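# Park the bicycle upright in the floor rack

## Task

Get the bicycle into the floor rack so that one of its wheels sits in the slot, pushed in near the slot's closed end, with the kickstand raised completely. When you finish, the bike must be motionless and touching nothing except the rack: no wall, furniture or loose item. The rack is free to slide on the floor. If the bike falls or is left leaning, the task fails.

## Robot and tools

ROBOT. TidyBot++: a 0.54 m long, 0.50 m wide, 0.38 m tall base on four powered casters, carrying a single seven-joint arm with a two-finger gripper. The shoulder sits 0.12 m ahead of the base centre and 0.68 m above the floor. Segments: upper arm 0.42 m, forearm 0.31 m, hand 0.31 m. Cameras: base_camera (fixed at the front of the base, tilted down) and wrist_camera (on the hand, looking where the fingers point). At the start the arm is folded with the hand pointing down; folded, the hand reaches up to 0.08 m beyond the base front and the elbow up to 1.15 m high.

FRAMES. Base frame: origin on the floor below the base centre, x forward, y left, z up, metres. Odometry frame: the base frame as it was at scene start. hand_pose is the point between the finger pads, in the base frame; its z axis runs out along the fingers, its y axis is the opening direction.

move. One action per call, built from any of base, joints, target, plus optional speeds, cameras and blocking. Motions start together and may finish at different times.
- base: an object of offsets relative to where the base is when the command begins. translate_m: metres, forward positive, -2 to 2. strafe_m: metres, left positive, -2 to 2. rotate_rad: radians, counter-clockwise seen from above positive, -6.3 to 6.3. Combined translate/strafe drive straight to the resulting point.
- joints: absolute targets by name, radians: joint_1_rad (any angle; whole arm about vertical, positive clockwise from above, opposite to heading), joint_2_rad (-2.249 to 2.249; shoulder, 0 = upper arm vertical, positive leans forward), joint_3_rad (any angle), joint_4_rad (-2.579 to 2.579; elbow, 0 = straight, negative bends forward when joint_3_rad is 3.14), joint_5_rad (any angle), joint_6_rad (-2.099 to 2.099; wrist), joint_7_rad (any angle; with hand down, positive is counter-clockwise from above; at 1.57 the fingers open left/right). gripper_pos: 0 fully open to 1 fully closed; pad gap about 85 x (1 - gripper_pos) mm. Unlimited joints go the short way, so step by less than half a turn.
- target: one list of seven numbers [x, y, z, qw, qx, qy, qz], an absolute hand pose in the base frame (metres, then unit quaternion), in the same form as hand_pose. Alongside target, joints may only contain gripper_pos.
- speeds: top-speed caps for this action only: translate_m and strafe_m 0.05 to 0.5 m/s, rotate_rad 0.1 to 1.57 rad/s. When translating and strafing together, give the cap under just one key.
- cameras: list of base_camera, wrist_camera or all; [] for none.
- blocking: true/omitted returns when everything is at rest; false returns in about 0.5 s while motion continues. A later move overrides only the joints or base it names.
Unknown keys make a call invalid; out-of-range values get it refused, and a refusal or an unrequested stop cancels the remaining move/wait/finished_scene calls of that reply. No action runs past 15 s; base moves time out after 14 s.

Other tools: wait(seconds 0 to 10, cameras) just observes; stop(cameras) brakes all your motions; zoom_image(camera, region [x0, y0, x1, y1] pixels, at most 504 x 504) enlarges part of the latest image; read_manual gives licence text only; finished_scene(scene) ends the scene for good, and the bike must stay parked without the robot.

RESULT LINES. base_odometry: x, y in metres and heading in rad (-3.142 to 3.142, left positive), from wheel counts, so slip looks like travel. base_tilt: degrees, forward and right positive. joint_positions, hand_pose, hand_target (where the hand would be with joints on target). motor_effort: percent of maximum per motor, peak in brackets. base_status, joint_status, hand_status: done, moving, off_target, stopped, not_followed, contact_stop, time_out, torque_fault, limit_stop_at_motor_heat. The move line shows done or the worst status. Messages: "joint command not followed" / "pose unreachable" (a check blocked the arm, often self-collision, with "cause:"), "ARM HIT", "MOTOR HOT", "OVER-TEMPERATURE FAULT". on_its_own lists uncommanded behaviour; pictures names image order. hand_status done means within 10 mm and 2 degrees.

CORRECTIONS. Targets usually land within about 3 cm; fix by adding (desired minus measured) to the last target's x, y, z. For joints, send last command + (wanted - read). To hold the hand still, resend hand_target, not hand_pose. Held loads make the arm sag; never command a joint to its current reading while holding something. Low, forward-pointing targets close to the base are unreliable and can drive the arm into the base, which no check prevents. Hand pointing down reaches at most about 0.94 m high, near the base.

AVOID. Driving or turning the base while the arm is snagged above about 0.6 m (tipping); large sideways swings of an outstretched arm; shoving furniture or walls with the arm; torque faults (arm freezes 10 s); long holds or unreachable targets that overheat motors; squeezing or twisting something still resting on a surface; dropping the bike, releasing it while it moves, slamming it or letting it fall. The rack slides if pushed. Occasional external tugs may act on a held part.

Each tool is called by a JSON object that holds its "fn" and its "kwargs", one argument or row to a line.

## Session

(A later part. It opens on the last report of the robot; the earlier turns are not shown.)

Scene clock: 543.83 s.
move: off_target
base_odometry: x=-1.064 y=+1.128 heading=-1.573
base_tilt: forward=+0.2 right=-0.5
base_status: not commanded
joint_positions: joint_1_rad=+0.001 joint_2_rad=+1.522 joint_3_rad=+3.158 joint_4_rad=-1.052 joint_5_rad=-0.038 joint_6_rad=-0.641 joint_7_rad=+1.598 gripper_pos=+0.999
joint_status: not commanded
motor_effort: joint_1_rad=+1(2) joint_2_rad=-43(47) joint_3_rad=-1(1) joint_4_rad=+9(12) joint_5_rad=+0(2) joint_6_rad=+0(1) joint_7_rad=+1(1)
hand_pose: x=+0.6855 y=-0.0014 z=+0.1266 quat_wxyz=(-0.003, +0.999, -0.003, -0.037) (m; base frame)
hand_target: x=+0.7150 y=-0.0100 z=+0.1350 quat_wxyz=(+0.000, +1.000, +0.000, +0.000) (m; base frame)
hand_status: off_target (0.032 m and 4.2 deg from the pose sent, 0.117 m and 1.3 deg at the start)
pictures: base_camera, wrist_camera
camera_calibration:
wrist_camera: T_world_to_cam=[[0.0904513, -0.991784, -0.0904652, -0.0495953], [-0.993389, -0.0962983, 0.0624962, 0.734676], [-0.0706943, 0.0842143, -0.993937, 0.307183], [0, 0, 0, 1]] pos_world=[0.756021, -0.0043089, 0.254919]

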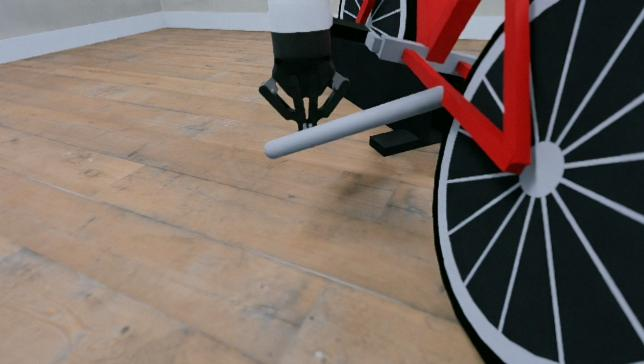

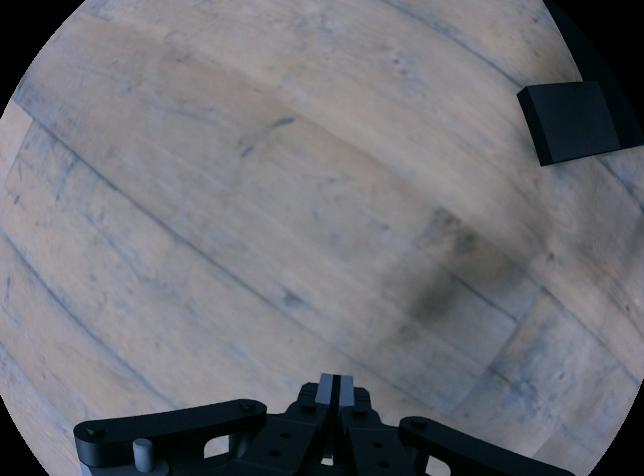

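{"fn": "move", "kwargs": {
  "target": [0.64, -0.01, 0.14, 0, 1, 0, 0]
}}

{"fn": "move", "kwargs": {
  "target": [0.59, -0.01, 0.14, 0, 1, 0, 0]
}}

Scene clock: 545.83 s.
move: done
base_odometry: x=-1.064 y=+1.128 heading=-1.573
base_tilt: forward=+0.2 right=-0.5
base_status: not commanded
joint_positions: joint_1_rad=+0.007 joint_2_rad=+1.425 joint_3_rad=+3.158 joint_4_rad=-1.350 joint_5_rad=-0.038 joint_6_rad=-0.390 joint_7_rad=+1.598 gripper_pos=+0.999
joint_status: not commanded
motor_effort: joint_1_rad=+1(2) joint_2_rad=-39(44) joint_3_rad=+0(1) joint_4_rad=+4(10) joint_5_rad=+1(2) joint_6_rad=-1(6) joint_7_rad=+1(1)
hand_pose: x=+0.6408 y=-0.0076 z=+0.1380 quat_wxyz=(+0.001, +1.000, -0.009, -0.012) (m; base frame)
hand_target: x=+0.6400 y=-0.0100 z=+0.1400 quat_wxyz=(+0.000, +1.000, +0.000, +0.000) (m; base frame)
hand_status: done (0.003 m and 1.7 deg from the pose sent, 0.048 m and 4.2 deg at the start)
pictures: base_camera, wrist_camera
camera_calibration:
wrist_camera: T_world_to_cam=[[0.083634, -0.993467, -0.0776388, -0.04804], [-0.996297, -0.0849236, 0.0134535, 0.697708], [-0.019959, 0.0762261, -0.996891, 0.283654], [0, 0, 0, 1]] pos_world=[0.704803, -0.0100962, 0.269655]

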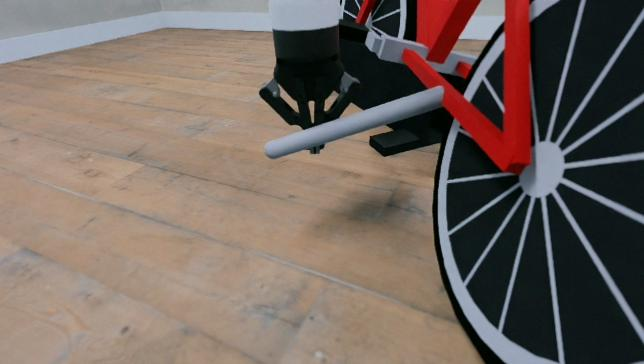

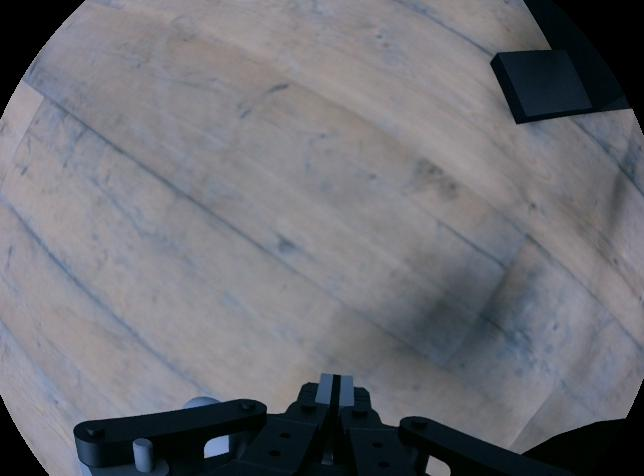

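Scene clock: 547.00 s.
move: off_target
base_odometry: x=-1.064 y=+1.128 heading=-1.573
base_tilt: forward=+0.2 right=-0.5
base_status: not commanded
joint_positions: joint_1_rad=+0.012 joint_2_rad=+1.369 joint_3_rad=+3.157 joint_4_rad=-1.503 joint_5_rad=-0.038 joint_6_rad=-0.194 joint_7_rad=+1.598 gripper_pos=+0.999
joint_status: not commanded
motor_effort: joint_1_rad=+1(2) joint_2_rad=-33(39) joint_3_rad=+0(1) joint_4_rad=-5(5) joint_5_rad=+1(2) joint_6_rad=-7(7) joint_7_rad=+1(1)
hand_pose: x=+0.6387 y=-0.0124 z=+0.1527 quat_wxyz=(+0.004, +0.999, -0.012, +0.038) (m; base frame)
hand_target: x=+0.5900 y=-0.0100 z=+0.1400 quat_wxyz=(+0.000, +1.000, +0.000, +0.000) (m; base frame)
hand_status: off_target (0.050 m and 4.6 deg from the pose sent, 0.051 m and 1.7 deg at the start)
pictures: base_camera, wrist_camera
camera_calibration:
wrist_camera: T_world_to_cam=[[0.0841784, -0.994568, -0.0612259, -0.0543809], [-0.993285, -0.0788581, -0.0846597, 0.708118], [0.0793717, 0.0679413, -0.994527, 0.234733], [0, 0, 0, 1]] pos_world=[0.689309, -0.0141927, 0.290068]

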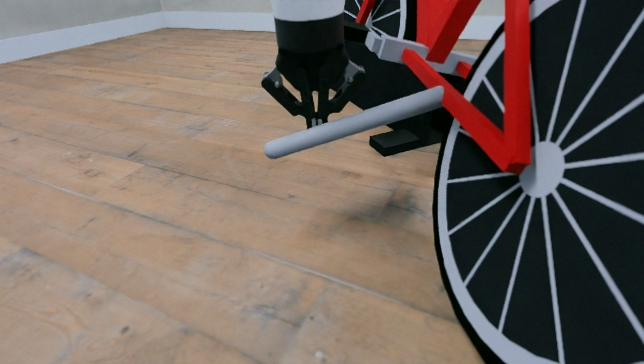

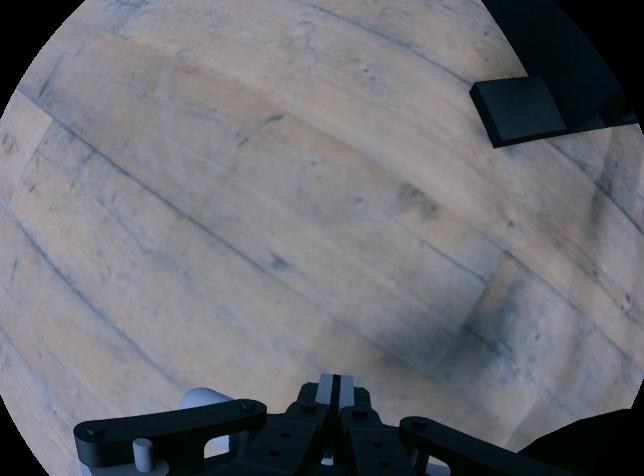

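{"fn": "move", "kwargs": {
  "target": [0.55, 0.0, 0.12, 0, 1, 0, 0]
}}

Scene clock: 548.57 s.
move: off_target
base_odometry: x=-1.064 y=+1.128 heading=-1.573
base_tilt: forward=+0.2 right=-0.5
base_status: not commanded
joint_positions: joint_1_rad=+0.009 joint_2_rad=+1.362 joint_3_rad=+3.156 joint_4_rad=-1.586 joint_5_rad=-0.038 joint_6_rad=-0.041 joint_7_rad=+1.598 gripper_pos=+0.999
joint_status: not commanded
motor_effort: joint_1_rad=+1(3) joint_2_rad=-25(33) joint_3_rad=+1(1) joint_4_rad=-8(9) joint_5_rad=+0(2) joint_6_rad=-8(9) joint_7_rad=+1(1)
hand_pose: x=+0.6380 y=-0.0118 z=+0.1526 quat_wxyz=(+0.006, +0.997, -0.011, +0.076) (m; base frame)
hand_target: x=+0.5500 y=+0.0000 z=+0.1200 quat_wxyz=(+0.000, +1.000, +0.000, +0.000) (m; base frame)
hand_status: off_target (0.095 m and 8.8 deg from the pose sent, 0.095 m and 4.6 deg at the start)
pictures: base_camera, wrist_camera
camera_calibration:
wrist_camera: T_world_to_cam=[[0.0915925, -0.994583, -0.0491382, -0.060272], [-0.983819, -0.0827499, -0.158913, 0.712733], [0.153986, 0.0628984, -0.986069, 0.185725], [0, 0, 0, 1]] pos_world=[0.678121, -0.0126488, 0.293439]

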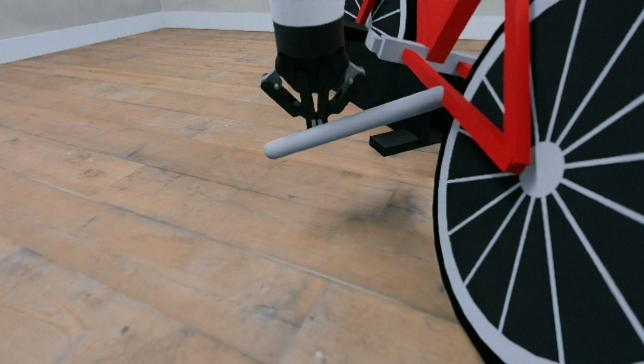

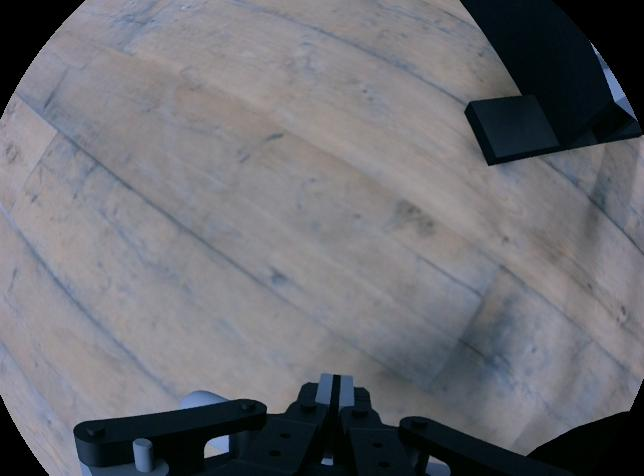

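{"fn": "move", "kwargs": {
  "target": [0.46, 0.03, 0.10, 0, 1, 0, 0]
}}

Scene clock: 550.77 s.
move: off_target
base_odometry: x=-1.064 y=+1.128 heading=-1.573
base_tilt: forward=+0.2 right=-0.5
base_status: not commanded
joint_positions: joint_1_rad=-0.047 joint_2_rad=+1.368 joint_3_rad=+3.163 joint_4_rad=-1.784 joint_5_rad=-0.038 joint_6_rad=+0.286 joint_7_rad=+1.594 gripper_pos=+0.999
joint_status: not commanded
motor_effort: joint_1_rad=-2(6) joint_2_rad=-17(26) joint_3_rad=-5(8) joint_4_rad=-16(18) joint_5_rad=+1(3) joint_6_rad=-12(13) joint_7_rad=+0(1)
hand_pose: x=+0.6122 y=+0.0079 z=+0.1524 quat_wxyz=(+0.012, +0.990, +0.015, +0.137) (m; base frame)
hand_target: x=+0.4600 y=+0.0300 z=+0.1000 quat_wxyz=(+0.000, +1.000, +0.000, +0.000) (m; base frame)
hand_status: off_target (0.162 m and 15.9 deg from the pose sent, 0.190 m and 8.8 deg at the start)
pictures: base_camera, wrist_camera
camera_calibration:
wrist_camera: T_world_to_cam=[[0.14657, -0.989028, -0.018459, -0.07675], [-0.951443, -0.135845, -0.276228, 0.687406], [0.27069, 0.0580495, -0.960915, 0.11299], [0, 0, 0, 1]] pos_world=[0.634692, 0.0109138, 0.297038]

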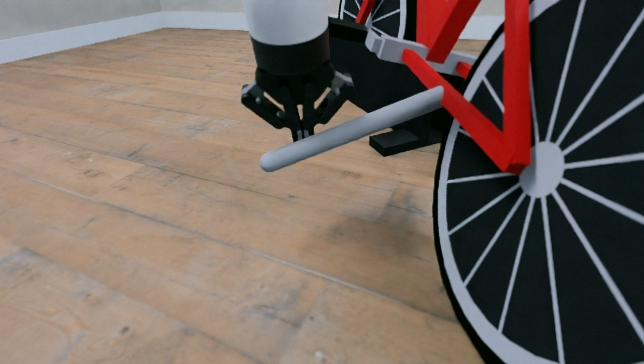

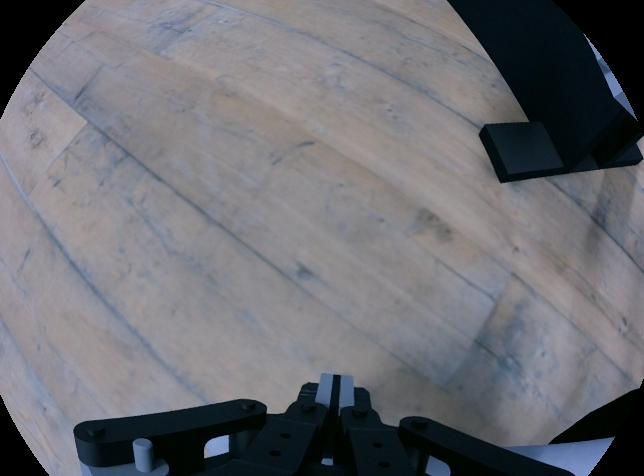

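{"fn": "move", "kwargs": {
  "target": [0.42, 0.0, 0.11, 0, 1, 0, 0]
}}

Scene clock: 553.30 s.
move: off_target
base_odometry: x=-1.064 y=+1.128 heading=-1.573
base_tilt: forward=+0.2 right=-0.5
base_status: not commanded
joint_positions: joint_1_rad=-0.016 joint_2_rad=+1.377 joint_3_rad=+3.152 joint_4_rad=-1.966 joint_5_rad=-0.020 joint_6_rad=+0.402 joint_7_rad=+1.594 gripper_pos=+0.999
joint_status: not commanded
motor_effort: joint_1_rad=+2(3) joint_2_rad=-10(18) joint_3_rad=+0(5) joint_4_rad=-12(19) joint_5_rad=+0(2) joint_6_rad=-9(13) joint_7_rad=+0(1)
hand_pose: x=+0.5312 y=-0.0004 z=+0.1497 quat_wxyz=(+0.008, +0.995, +0.010, +0.100) (m; base frame)
hand_target: x=+0.4200 y=+0.0000 z=+0.1100 quat_wxyz=(+0.000, +1.000, +0.000, +0.000) (m; base frame)
hand_status: off_target (0.118 m and 11.6 deg from the pose sent, 0.197 m and 15.9 deg at the start)
pictures: base_camera, wrist_camera
camera_calibration:
wrist_camera: T_world_to_cam=[[0.13426, -0.990284, -0.0362168, -0.0639295], [-0.970726, -0.124087, -0.205655, 0.60817], [0.199163, 0.0627679, -0.977954, 0.173338], [0, 0, 0, 1]] pos_world=[0.564427, 0.00127778, 0.292274]

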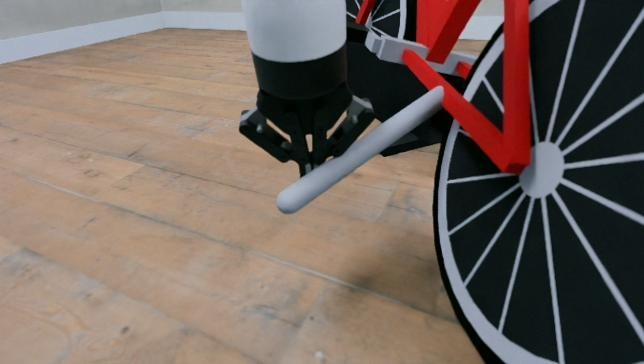

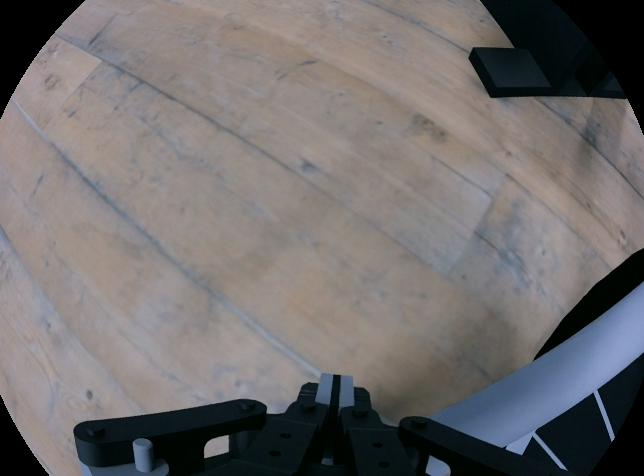

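{"fn": "move", "kwargs": {
  "target": [0.41, -0.09, 0.13, 0, 0.974, 0.225, 0]
}}

Scene clock: 557.57 s.
move: off_target
base_odometry: x=-1.064 y=+1.128 heading=-1.573
base_tilt: forward=+0.2 right=-0.6
base_status: not commanded
joint_positions: joint_1_rad=+0.184 joint_2_rad=+1.314 joint_3_rad=+3.233 joint_4_rad=-2.121 joint_5_rad=+0.253 joint_6_rad=+0.402 joint_7_rad=+1.900 gripper_pos=+0.999
joint_status: not commanded
motor_effort: joint_1_rad=+2(8) joint_2_rad=-4(12) joint_3_rad=+0(10) joint_4_rad=+11(13) joint_5_rad=+1(2) joint_6_rad=+3(9) joint_7_rad=+1(1)
hand_pose: x=+0.4556 y=-0.0836 z=+0.1780 quat_wxyz=(+0.014, +0.982, +0.181, +0.047) (m; base frame)
hand_target: x=+0.4100 y=-0.0900 z=+0.1300 quat_wxyz=(+0.000, +0.974, +0.225, +0.000) (m; base frame)
hand_status: off_target (0.066 m and 7.6 deg from the pose sent, 0.152 m and 27.4 deg at the start)
pictures: base_camera, wrist_camera
camera_calibration:
wrist_camera: T_world_to_cam=[[0.455172, -0.890087, -0.0237425, -0.275214], [-0.887563, -0.45143, -0.0918903, 0.444785], [0.0710723, 0.0628988, -0.995486, 0.28278], [0, 0, 0, 1]] pos_world=[0.499947, -0.0619615, 0.31584]

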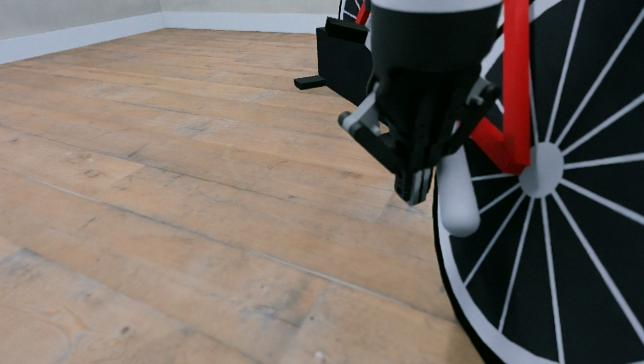

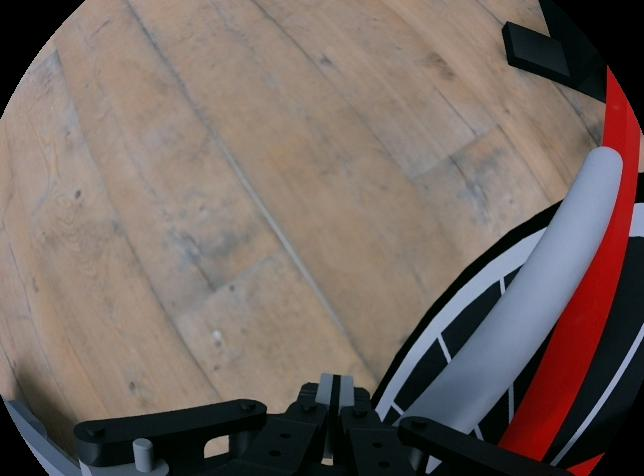

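{"fn": "move", "kwargs": {
  "target": [0.42, -0.14, 0.16, 0, 0.924, 0.383, 0]
}}

Scene clock: 559.50 s.
move: off_target
base_odometry: x=-1.064 y=+1.128 heading=-1.573
base_tilt: forward=+0.2 right=-0.5
base_status: not commanded
joint_positions: joint_1_rad=+0.290 joint_2_rad=+1.278 joint_3_rad=+3.258 joint_4_rad=-2.113 joint_5_rad=+0.484 joint_6_rad=+0.345 joint_7_rad=+2.137 gripper_pos=+0.999
joint_status: not commanded
motor_effort: joint_1_rad=+3(7) joint_2_rad=-18(19) joint_3_rad=+4(15) joint_4_rad=+6(12) joint_5_rad=+0(4) joint_6_rad=+1(4) joint_7_rad=+1(1)
hand_pose: x=+0.4437 y=-0.1136 z=+0.1884 quat_wxyz=(+0.000, +0.937, +0.347, +0.038) (m; base frame)
hand_target: x=+0.4200 y=-0.1400 z=+0.1600 quat_wxyz=(+0.000, +0.924, +0.383, +0.000) (m; base frame)
hand_status: off_target (0.045 m and 6.1 deg from the pose sent, 0.069 m and 24.8 deg at the start)
pictures: base_camera, wrist_camera
camera_calibration:
wrist_camera: T_world_to_cam=[[0.729113, -0.683058, -0.0427304, -0.390676], [-0.684057, -0.725374, -0.0768038, 0.297389], [0.021466, 0.0852287, -0.99613, 0.320613], [0, 0, 0, 1]] pos_world=[0.481395, -0.0784618, 0.325519]

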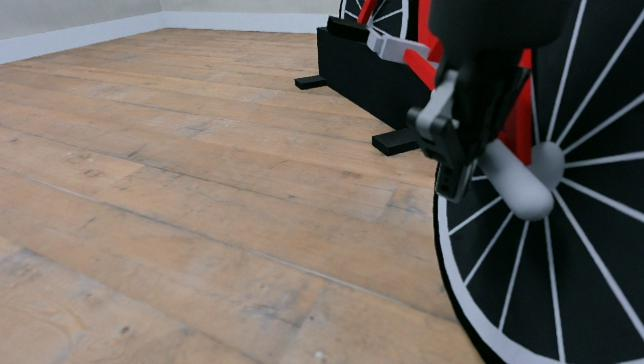

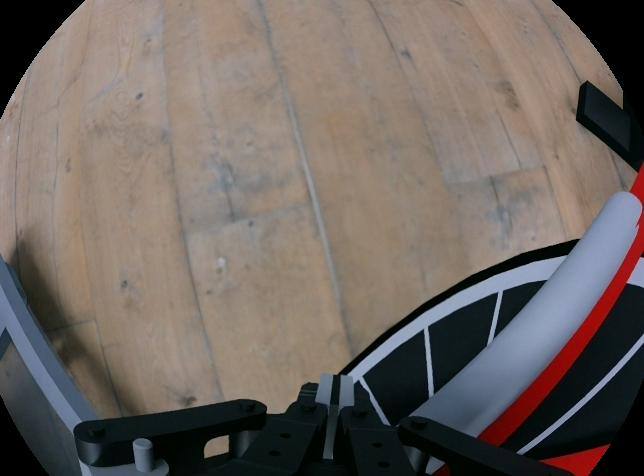

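{"fn": "move", "kwargs": {
  "target": [0.42, -0.18, 0.17, 0, 0.924, 0.383, 0]
}}

Scene clock: 561.07 s.
move: off_target
base_odometry: x=-1.064 y=+1.128 heading=-1.573
base_tilt: forward=+0.2 right=-0.5
base_status: not commanded
joint_positions: joint_1_rad=+0.377 joint_2_rad=+1.269 joint_3_rad=+3.212 joint_4_rad=-2.093 joint_5_rad=+0.591 joint_6_rad=+0.298 joint_7_rad=+2.167 gripper_pos=+0.999
joint_status: not commanded
motor_effort: joint_1_rad=+10(10) joint_2_rad=-19(20) joint_3_rad=+14(14) joint_4_rad=+8(9) joint_5_rad=-4(4) joint_6_rad=-2(3) joint_7_rad=+0(1)
hand_pose: x=+0.4422 y=-0.1149 z=+0.1904 quat_wxyz=(-0.024, +0.925, +0.376, +0.045) (m; base frame)
hand_target: x=+0.4200 y=-0.1800 z=+0.1700 quat_wxyz=(+0.000, +0.924, +0.383, +0.000) (m; base frame)
hand_status: off_target (0.072 m and 5.9 deg from the pose sent, 0.073 m and 6.1 deg at the start)
pictures: base_camera, wrist_camera
camera_calibration:
wrist_camera: T_world_to_cam=[[0.771475, -0.631692, -0.0761076, -0.396817], [-0.636146, -0.763531, -0.111081, 0.276519], [0.0120586, 0.134112, -0.990893, 0.331481], [0, 0, 0, 1]] pos_world=[0.478043, -0.0839907, 0.328977]

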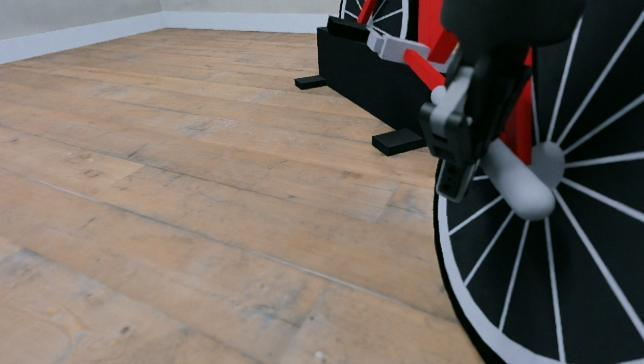

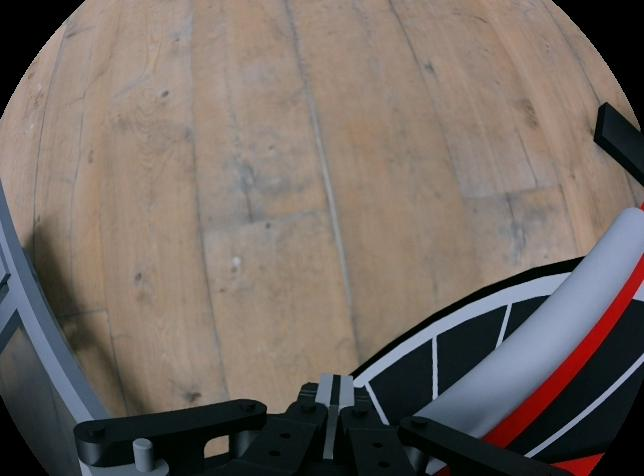

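{"fn": "move", "kwargs": {
  "target": [0.46, 0.06, 0.22, 0, 0.974, 0.225, 0],
  "cameras": []
}}

{"fn": "move", "kwargs": {
  "target": [0.55, 0.08, 0.60, 0, 1, 0, 0]
}}

Scene clock: 570.97 s.
move: off_target
base_odometry: x=-1.064 y=+1.128 heading=-1.573
base_tilt: forward=+0.2 right=-0.5
base_status: not commanded
joint_positions: joint_1_rad=-0.176 joint_2_rad=+1.199 joint_3_rad=+3.180 joint_4_rad=-2.080 joint_5_rad=+0.166 joint_6_rad=+0.194 joint_7_rad=+1.794 gripper_pos=+0.999
joint_status: not commanded
motor_effort: joint_1_rad=+1(10) joint_2_rad=-30(33) joint_3_rad=+0(15) joint_4_rad=-2(8) joint_5_rad=+1(4) joint_6_rad=+0(3) joint_7_rad=+1(1)
hand_pose: x=+0.4812 y=+0.0536 z=+0.2123 quat_wxyz=(+0.005, +0.962, +0.271, +0.027) (m; base frame)
hand_target: x=+0.4600 y=+0.0600 z=+0.2200 quat_wxyz=(+0.000, +0.974, +0.225, +0.000) (m; base frame)
hand_status: off_target (0.023 m and 6.3 deg from the pose sent, 0.178 m and 19.2 deg at the start)
pictures: none
No camera images: "cameras" was empty.

Scene clock: 573.40 s.
move: off_target
base_odometry: x=-1.064 y=+1.128 heading=-1.573
base_tilt: forward=+0.2 right=-0.6
base_status: not commanded
joint_positions: joint_1_rad=-0.176 joint_2_rad=+0.418 joint_3_rad=+3.163 joint_4_rad=-1.706 joint_5_rad=+0.042 joint_6_rad=-0.988 joint_7_rad=+1.459 gripper_pos=+0.999
joint_status: not commanded
motor_effort: joint_1_rad=+0(2) joint_2_rad=-28(34) joint_3_rad=+0(1) joint_4_rad=+15(16) joint_5_rad=+1(2) joint_6_rad=+0(1) joint_7_rad=+1(1)
hand_pose: x=+0.5630 y=+0.0598 z=+0.5904 quat_wxyz=(+0.020, +0.999, +0.034, +0.018) (m; base frame)
hand_target: x=+0.5500 y=+0.0800 z=+0.6000 quat_wxyz=(+0.000, +1.000, +0.000, +0.000) (m; base frame)
hand_status: off_target (0.026 m and 4.9 deg from the pose sent, 0.395 m and 31.7 deg at the start)
pictures: base_camera, wrist_camera
camera_calibration:
wrist_camera: T_world_to_cam=[[0.172099, -0.984526, -0.033015, -0.016135], [-0.984525, -0.170782, -0.0392945, 0.649506], [0.0330482, 0.0392667, -0.998682, 0.701377], [0, 0, 0, 1]] pos_world=[0.619053, 0.0674976, 0.725442]

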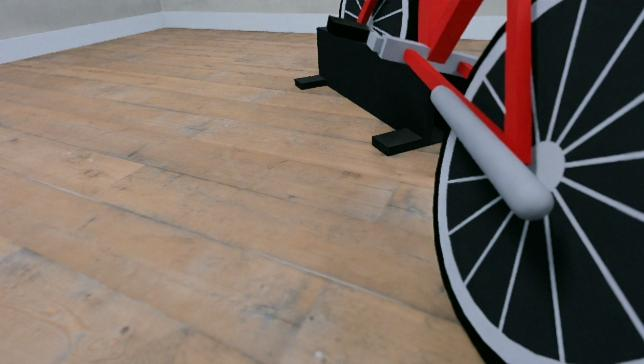

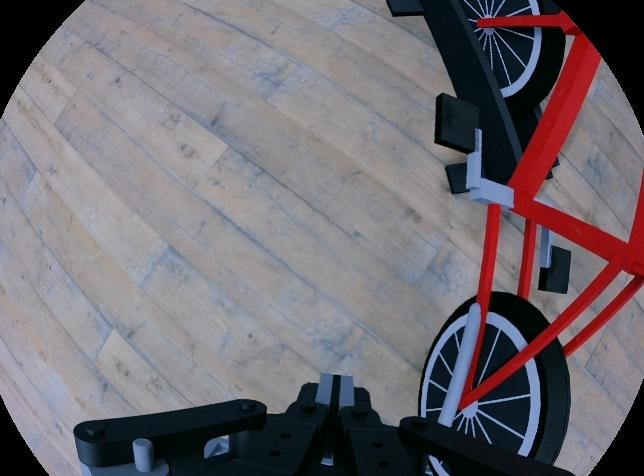

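{"fn": "zoom_image", "kwargs": {
  "camera": "wrist_camera",
  "region": [380, 260, 620, 476]
}}

{"fn": "zoom_image", "kwargs": {
  "camera": "base_camera",
  "region": [380, 20, 640, 260]
}}

Scaled by 2.100.

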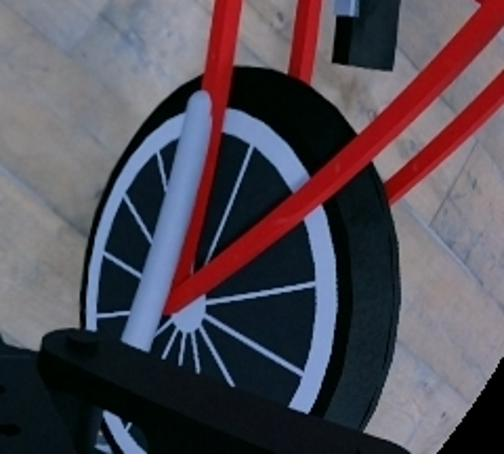

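Scaled by 1.938.

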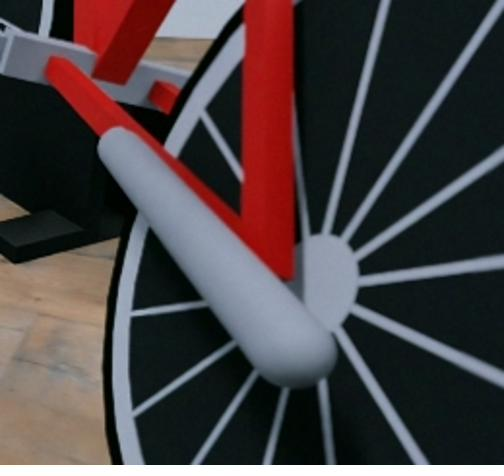

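{"fn": "move", "kwargs": {
  "base": {"translate_m": -0.03},
  "joints": {"joint_1_rad": -0.2, "joint_2_rad": -0.3, "joint_3_rad": 3.14, "joint_4_rad": -1.5, "joint_5_rad": 0, "joint_6_rad": -0.9, "joint_7_rad": 1.57},
  "cameras": []
}}

{"fn": "move", "kwargs": {
  "base": {"strafe_m": -0.1}
}}

Scene clock: 579.40 s.
move: done
base_odometry: x=-1.064 y=+1.159 heading=-1.573
base_tilt: forward=+0.2 right=-0.5
base_status: done
joint_positions: joint_1_rad=-0.187 joint_2_rad=-0.295 joint_3_rad=+3.161 joint_4_rad=-1.513 joint_5_rad=+0.040 joint_6_rad=-0.956 joint_7_rad=+1.501 gripper_pos=+0.999
joint_status: all done
motor_effort: joint_1_rad=+1(1) joint_2_rad=-8(33) joint_3_rad=+0(1) joint_4_rad=+21(22) joint_5_rad=+0(2) joint_6_rad=+7(8) joint_7_rad=+1(2)
hand_pose: x=+0.5439 y=+0.0613 z=+1.0167 quat_wxyz=(-0.038, +0.884, +0.045, +0.464) (m; base frame)
hand_target: x=+0.5472 y=+0.0890 z=+1.0405 quat_wxyz=(-0.050, +0.863, +0.087, +0.495) (m; base frame)
hand_status: not commanded
pictures: none
No camera images: "cameras" was empty.

Scene clock: 580.67 s.
move: done
base_odometry: x=-1.164 y=+1.159 heading=-1.573
base_tilt: forward=+0.2 right=-0.5
base_status: done
joint_positions: joint_1_rad=-0.191 joint_2_rad=-0.295 joint_3_rad=+3.155 joint_4_rad=-1.513 joint_5_rad=+0.036 joint_6_rad=-0.954 joint_7_rad=+1.501 gripper_pos=+0.999
joint_status: not commanded
motor_effort: joint_1_rad=+0(1) joint_2_rad=-7(10) joint_3_rad=+0(2) joint_4_rad=+21(22) joint_5_rad=+0(2) joint_6_rad=+7(8) joint_7_rad=+1(1)
hand_pose: x=+0.5434 y=+0.0670 z=+1.0172 quat_wxyz=(-0.042, +0.883, +0.049, +0.465) (m; base frame)
hand_target: x=+0.5472 y=+0.0890 z=+1.0405 quat_wxyz=(-0.050, +0.863, +0.087, +0.495) (m; base frame)
hand_status: not commanded
pictures: base_camera, wrist_camera
camera_calibration:
wrist_camera: T_world_to_cam=[[0.245684, -0.969238, 0.0147265, -0.0811443], [-0.539664, -0.149383, -0.828521, 1.20788], [0.805234, 0.195607, -0.559764, 0.251493], [0, 0, 0, 1]] pos_world=[0.469274, 0.052595, 1.14272]

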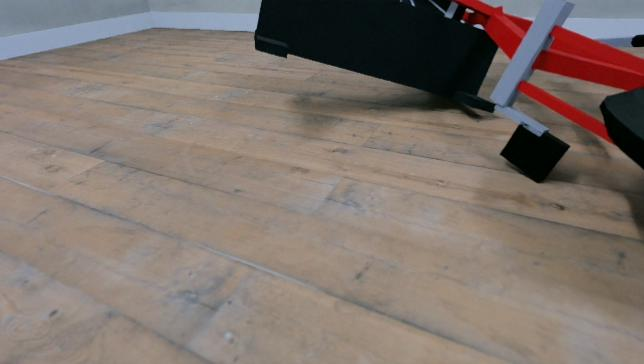

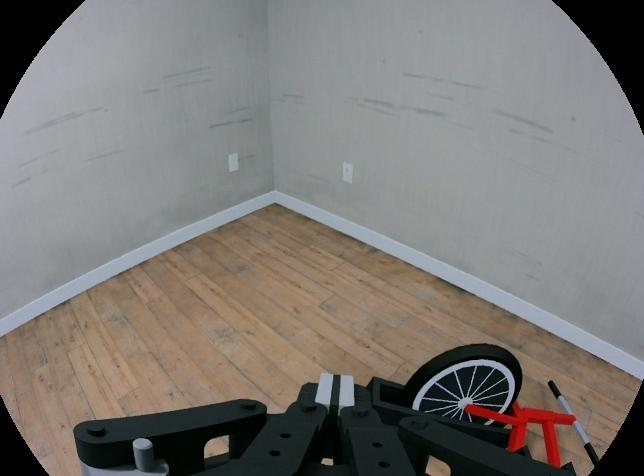

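{"fn": "move", "kwargs": {
  "joints": {"joint_1_rad": 0.4, "joint_2_rad": -0.3, "joint_3_rad": 3.14, "joint_4_rad": -1.7, "joint_5_rad": 0, "joint_6_rad": -1.3, "joint_7_rad": 1.57}
}}

Scene clock: 583.03 s.
move: done
base_odometry: x=-1.164 y=+1.159 heading=-1.573
base_tilt: forward=+0.2 right=-0.5
base_status: not commanded
joint_positions: joint_1_rad=+0.388 joint_2_rad=-0.295 joint_3_rad=+3.155 joint_4_rad=-1.674 joint_5_rad=+0.036 joint_6_rad=-1.237 joint_7_rad=+1.501 gripper_pos=+0.999
joint_status: all done
motor_effort: joint_1_rad=+0(2) joint_2_rad=-7(9) joint_3_rad=+0(1) joint_4_rad=+20(22) joint_5_rad=+1(2) joint_6_rad=+4(8) joint_7_rad=+1(2)
hand_pose: x=+0.4305 y=-0.1429 z=+0.8753 quat_wxyz=(+0.059, +0.939, -0.224, +0.253) (m; base frame)
hand_target: x=+0.4131 y=-0.1222 z=+0.8558 quat_wxyz=(+0.043, +0.956, -0.193, +0.215) (m; base frame)
hand_status: not commanded
pictures: base_camera, wrist_camera
camera_calibration:
wrist_camera: T_world_to_cam=[[-0.3332, -0.942681, -0.0181784, 0.0270077], [-0.808763, 0.29567, -0.508411, 0.897199], [0.484644, -0.1547, -0.860923, 0.655546], [0, 0, 0, 1]] pos_world=[0.416914, -0.138402, 1.02101]

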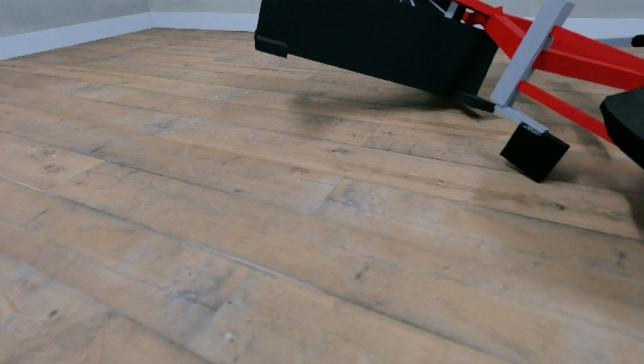

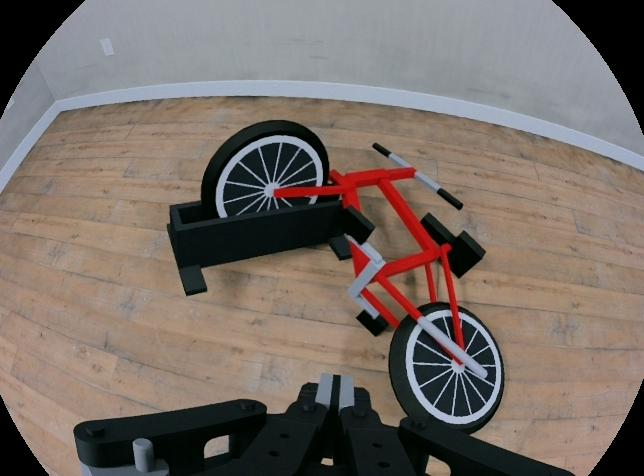

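{"fn": "move", "kwargs": {
  "base": {"translate_m": -0.12, "strafe_m": -1.1},
  "joints": {"joint_1_rad": -0.5, "joint_2_rad": -0.3, "joint_3_rad": 3.14, "joint_4_rad": -1.7, "joint_5_rad": 0, "joint_6_rad": -1.1, "joint_7_rad": 1.57}
}}

Scene clock: 602.17 s.
move: done
base_odometry: x=-2.264 y=+1.281 heading=-1.573
base_tilt: forward=+0.2 right=-0.5
base_status: done
joint_positions: joint_1_rad=-0.489 joint_2_rad=-0.295 joint_3_rad=+3.154 joint_4_rad=-1.674 joint_5_rad=+0.035 joint_6_rad=-1.154 joint_7_rad=+1.501 gripper_pos=+0.999
joint_status: all done
motor_effort: joint_1_rad=+0(2) joint_2_rad=-8(8) joint_3_rad=+0(1) joint_4_rad=+21(22) joint_5_rad=+2(2) joint_6_rad=+4(7) joint_7_rad=+1(2)
hand_pose: x=+0.4469 y=+0.1588 z=+0.8892 quat_wxyz=(-0.066, +0.934, +0.194, +0.293) (m; base frame)
hand_target: x=+0.4443 y=+0.1800 z=+0.8878 quat_wxyz=(-0.078, +0.919, +0.235, +0.305) (m; base frame)
hand_status: not commanded
pictures: base_camera, wrist_camera
camera_calibration:
wrist_camera: T_world_to_cam=[[0.516127, -0.856416, -0.0128566, -0.0807887], [-0.702702, -0.414812, -0.578049, 0.95568], [0.489718, 0.307381, -0.8159, 0.590547], [0, 0, 0, 1]] pos_world=[0.424054, 0.145716, 1.03322]

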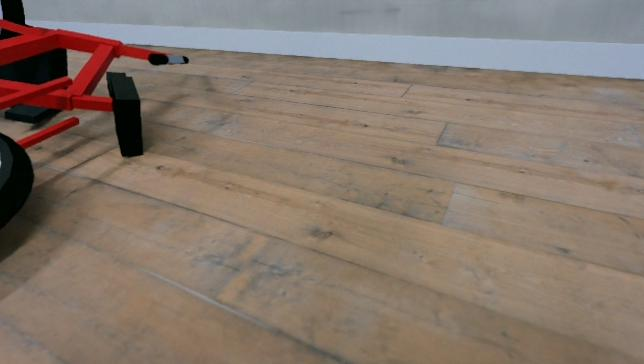

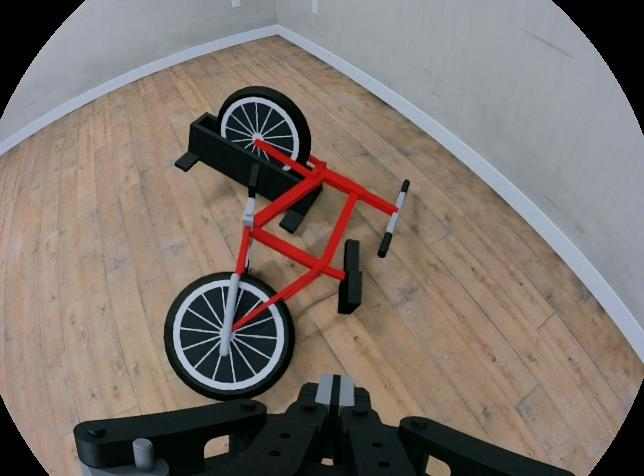

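{"fn": "move", "kwargs": {
  "base": {"translate_m": 0.8, "strafe_m": -0.42, "rotate_rad": 1.22},
  "joints": {"joint_1_rad": -0.2, "joint_2_rad": -0.5, "joint_3_rad": 3.14, "joint_4_rad": -2.0, "joint_5_rad": 0, "joint_6_rad": -1.0, "joint_7_rad": 1.57, "gripper_pos": 0.3}
}}

Scene clock: 632.17 s.
move: done
base_odometry: x=-2.686 y=+0.482 heading=-0.352
base_tilt: forward=+0.2 right=-0.5
base_status: done
joint_positions: joint_1_rad=-0.211 joint_2_rad=-0.490 joint_3_rad=+3.154 joint_4_rad=-1.974 joint_5_rad=+0.033 joint_6_rad=-1.054 joint_7_rad=+1.501 gripper_pos=+0.300
joint_status: all done
motor_effort: joint_1_rad=+1(2) joint_2_rad=-2(7) joint_3_rad=+0(2) joint_4_rad=+21(22) joint_5_rad=+1(2) joint_6_rad=+5(6) joint_7_rad=+1(2)
hand_pose: x=+0.4069 y=+0.0498 z=+0.8240 quat_wxyz=(-0.026, +0.953, +0.065, +0.296) (m; base frame)
hand_target: x=+0.4108 y=+0.0611 z=+0.8239 quat_wxyz=(-0.031, +0.944, +0.095, +0.314) (m; base frame)
hand_status: not commanded
pictures: base_camera, wrist_camera
camera_calibration:
wrist_camera: T_world_to_cam=[[0.26614, -0.963799, -0.0161424, -0.0446257], [-0.791835, -0.209043, -0.573845, 0.867286], [0.549697, 0.165505, -0.818804, 0.57552], [0, 0, 0, 1]] pos_world=[0.382262, 0.0430382, 0.968206]

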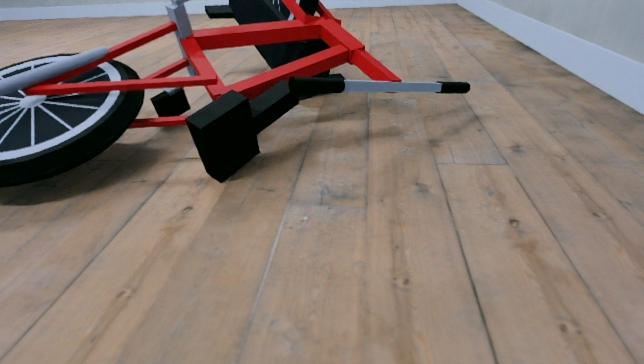

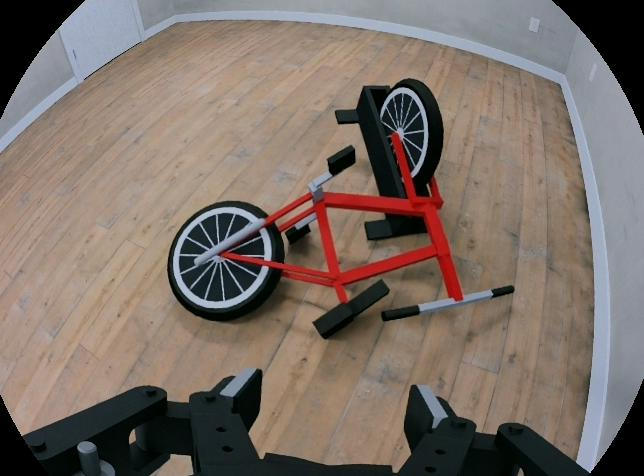

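{"fn": "zoom_image", "kwargs": {
  "camera": "wrist_camera",
  "region": [260, 180, 540, 360]
}}

{"fn": "zoom_image", "kwargs": {
  "camera": "base_camera",
  "region": [150, 0, 480, 200]
}}

Scaled by 1.800.

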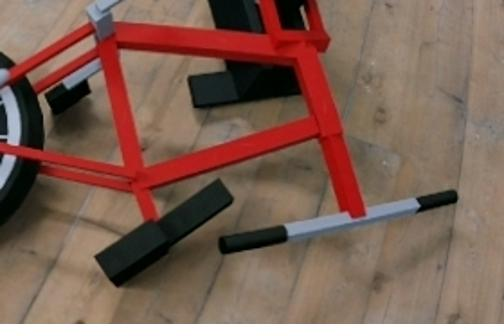

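Scaled by 1.527.

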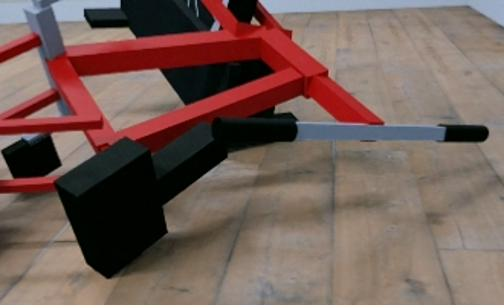

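{"fn": "move", "kwargs": {
  "base": {"translate_m": 0.17, "strafe_m": -0.05},
  "joints": {"gripper_pos": 0.2}
}}

Scene clock: 649.27 s.
move: done
base_odometry: x=-2.543 y=+0.376 heading=-0.352
base_tilt: forward=+0.2 right=-0.5
base_status: done
joint_positions: joint_1_rad=-0.211 joint_2_rad=-0.492 joint_3_rad=+3.154 joint_4_rad=-1.975 joint_5_rad=+0.033 joint_6_rad=-1.049 joint_7_rad=+1.501 gripper_pos=+0.200
joint_status: all done
motor_effort: joint_1_rad=+0(1) joint_2_rad=-1(4) joint_3_rad=+0(2) joint_4_rad=+21(22) joint_5_rad=+0(2) joint_6_rad=+5(6) joint_7_rad=+1(1)
hand_pose: x=+0.4077 y=+0.0500 z=+0.8253 quat_wxyz=(-0.027, +0.952, +0.065, +0.299) (m; base frame)
hand_target: x=+0.4108 y=+0.0611 z=+0.8239 quat_wxyz=(-0.031, +0.944, +0.095, +0.314) (m; base frame)
hand_status: not commanded
pictures: base_camera, wrist_camera
camera_calibration:
wrist_camera: T_world_to_cam=[[0.266388, -0.963734, -0.0159102, -0.0448699], [-0.788098, -0.208278, -0.579242, 0.871538], [0.554922, 0.166842, -0.815, 0.57076], [0, 0, 0, 1]] pos_world=[0.382084, 0.0430526, 0.969287]

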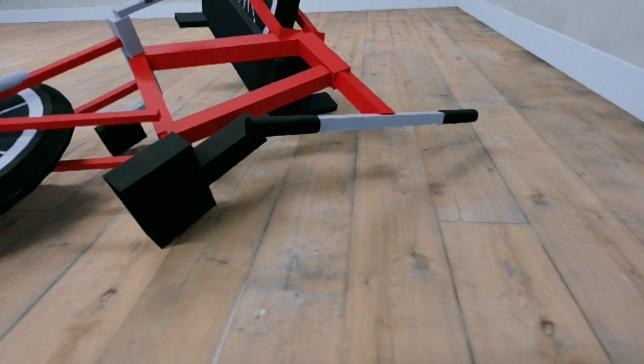

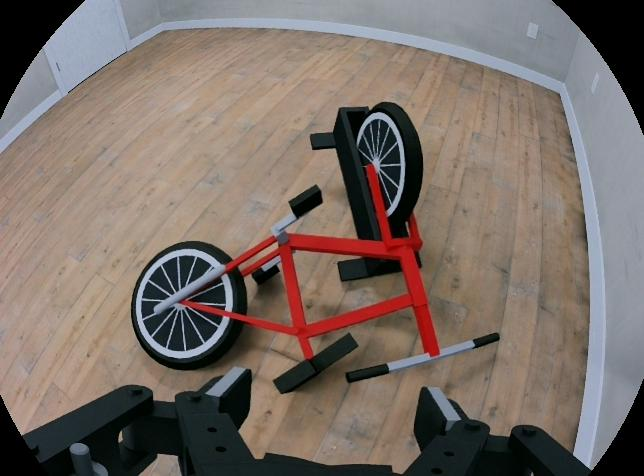

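{"fn": "move", "kwargs": {
  "target": [0.58, -0.20, 0.32, 0.226, 0.462, 0.675, 0.529]
}}

Scene clock: 654.37 s.
move: off_target
base_odometry: x=-2.543 y=+0.376 heading=-0.352
base_tilt: forward=+0.2 right=-0.5
base_status: not commanded
joint_positions: joint_1_rad=-1.229 joint_2_rad=-2.251 joint_3_rad=+4.776 joint_4_rad=-1.757 joint_5_rad=+1.237 joint_6_rad=-0.874 joint_7_rad=+4.021 gripper_pos=+0.200
joint_status: not commanded
motor_effort: joint_1_rad=+1(3) joint_2_rad=+23(31) joint_3_rad=-15(19) joint_4_rad=-13(22) joint_5_rad=-5(6) joint_6_rad=+3(8) joint_7_rad=+1(1)
hand_pose: x=+0.5653 y=-0.2011 z=+0.3366 quat_wxyz=(+0.193, +0.471, +0.677, +0.532) (m; base frame)
hand_target: x=+0.5734 y=-0.2184 z=+0.3223 quat_wxyz=(+0.232, +0.461, +0.690, +0.507) (m; base frame)
hand_status: off_target (0.022 m and 3.9 deg from the pose sent, 0.589 m and 101.0 deg at the start; a joint's target at an end of its range on 88 of 91 steps)
pictures: base_camera, wrist_camera
camera_calibration:
wrist_camera: T_world_to_cam=[[0.437244, 0.120599, 0.89122, -0.520503], [0.532005, -0.833671, -0.148197, -0.356733], [0.725112, 0.538932, -0.428677, -0.0244843], [0, 0, 0, 1]] pos_world=[0.435125, -0.221431, 0.40052]

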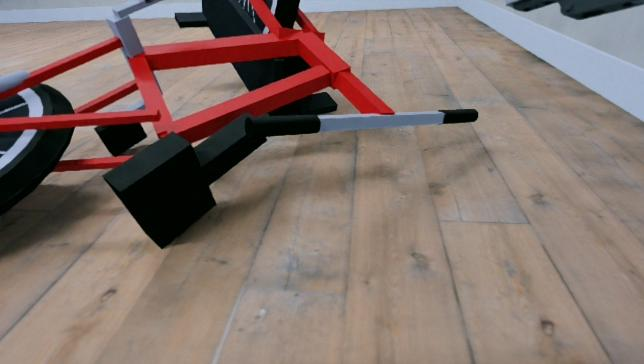

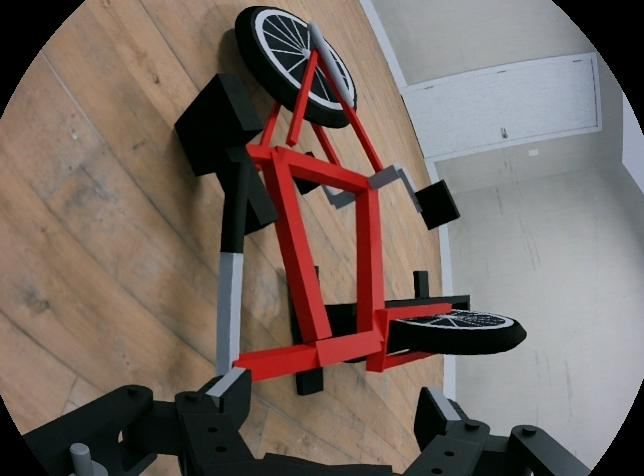

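{"fn": "move", "kwargs": {
  "joints": {"joint_1_rad": -0.2, "joint_2_rad": -0.5, "joint_3_rad": 3.14, "joint_4_rad": -2.0, "joint_5_rad": 0, "joint_6_rad": -1.0, "joint_7_rad": 1.57},
  "cameras": []
}}

{"fn": "move", "kwargs": {
  "joints": {"joint_1_rad": 0.9, "joint_2_rad": 1.2, "joint_3_rad": 3.14, "joint_4_rad": -1.4, "joint_5_rad": -1.62, "joint_6_rad": -1.22, "joint_7_rad": -0.36}
}}

Scene clock: 664.20 s.
move: done
base_odometry: x=-2.543 y=+0.376 heading=-0.352
base_tilt: forward=+0.2 right=-0.5
base_status: not commanded
joint_positions: joint_1_rad=-0.213 joint_2_rad=-0.508 joint_3_rad=+3.162 joint_4_rad=-1.975 joint_5_rad=+0.041 joint_6_rad=-0.940 joint_7_rad=+1.641 gripper_pos=+0.200
joint_status: all done
motor_effort: joint_1_rad=+2(4) joint_2_rad=-1(32) joint_3_rad=+0(20) joint_4_rad=+21(23) joint_5_rad=+1(6) joint_6_rad=+6(8) joint_7_rad=+1(2)
hand_pose: x=+0.4319 y=+0.0512 z=+0.8512 quat_wxyz=(-0.007, +0.925, +0.127, +0.359) (m; base frame)
hand_target: x=+0.4108 y=+0.0611 z=+0.8239 quat_wxyz=(-0.031, +0.944, +0.095, +0.314) (m; base frame)
hand_status: not commanded
pictures: none
No camera images: "cameras" was empty.

Scene clock: 667.50 s.
move: done
base_odometry: x=-2.543 y=+0.376 heading=-0.352
base_tilt: forward=+0.2 right=-0.5
base_status: not commanded
joint_positions: joint_1_rad=+0.895 joint_2_rad=+1.200 joint_3_rad=+3.156 joint_4_rad=-1.419 joint_5_rad=-1.583 joint_6_rad=-1.165 joint_7_rad=-0.290 gripper_pos=+0.200
joint_status: all done
motor_effort: joint_1_rad=+0(3) joint_2_rad=-41(44) joint_3_rad=-5(7) joint_4_rad=+10(23) joint_5_rad=-3(5) joint_6_rad=-7(8) joint_7_rad=+1(2)
hand_pose: x=+0.7229 y=-0.3043 z=+0.4533 quat_wxyz=(-0.366, -0.339, -0.748, -0.437) (m; base frame)
hand_target: x=+0.7355 y=-0.3045 z=+0.4813 quat_wxyz=(-0.373, -0.355, -0.713, -0.476) (m; base frame)
hand_status: not commanded
pictures: base_camera, wrist_camera
camera_calibration:
wrist_camera: T_world_to_cam=[[0.19755, 0.501238, 0.842457, -0.369811], [0.526606, -0.779126, 0.340073, -0.71011], [0.826838, 0.376461, -0.417871, -0.161042], [0, 0, 0, 1]] pos_world=[0.58016, -0.307275, 0.485744]

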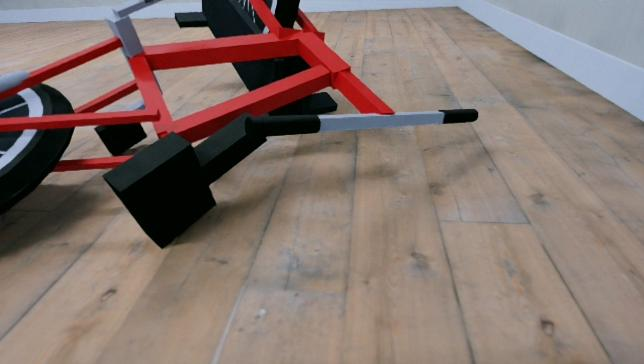

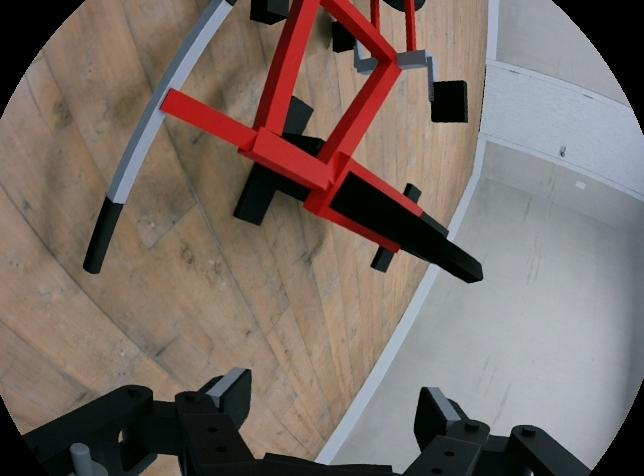

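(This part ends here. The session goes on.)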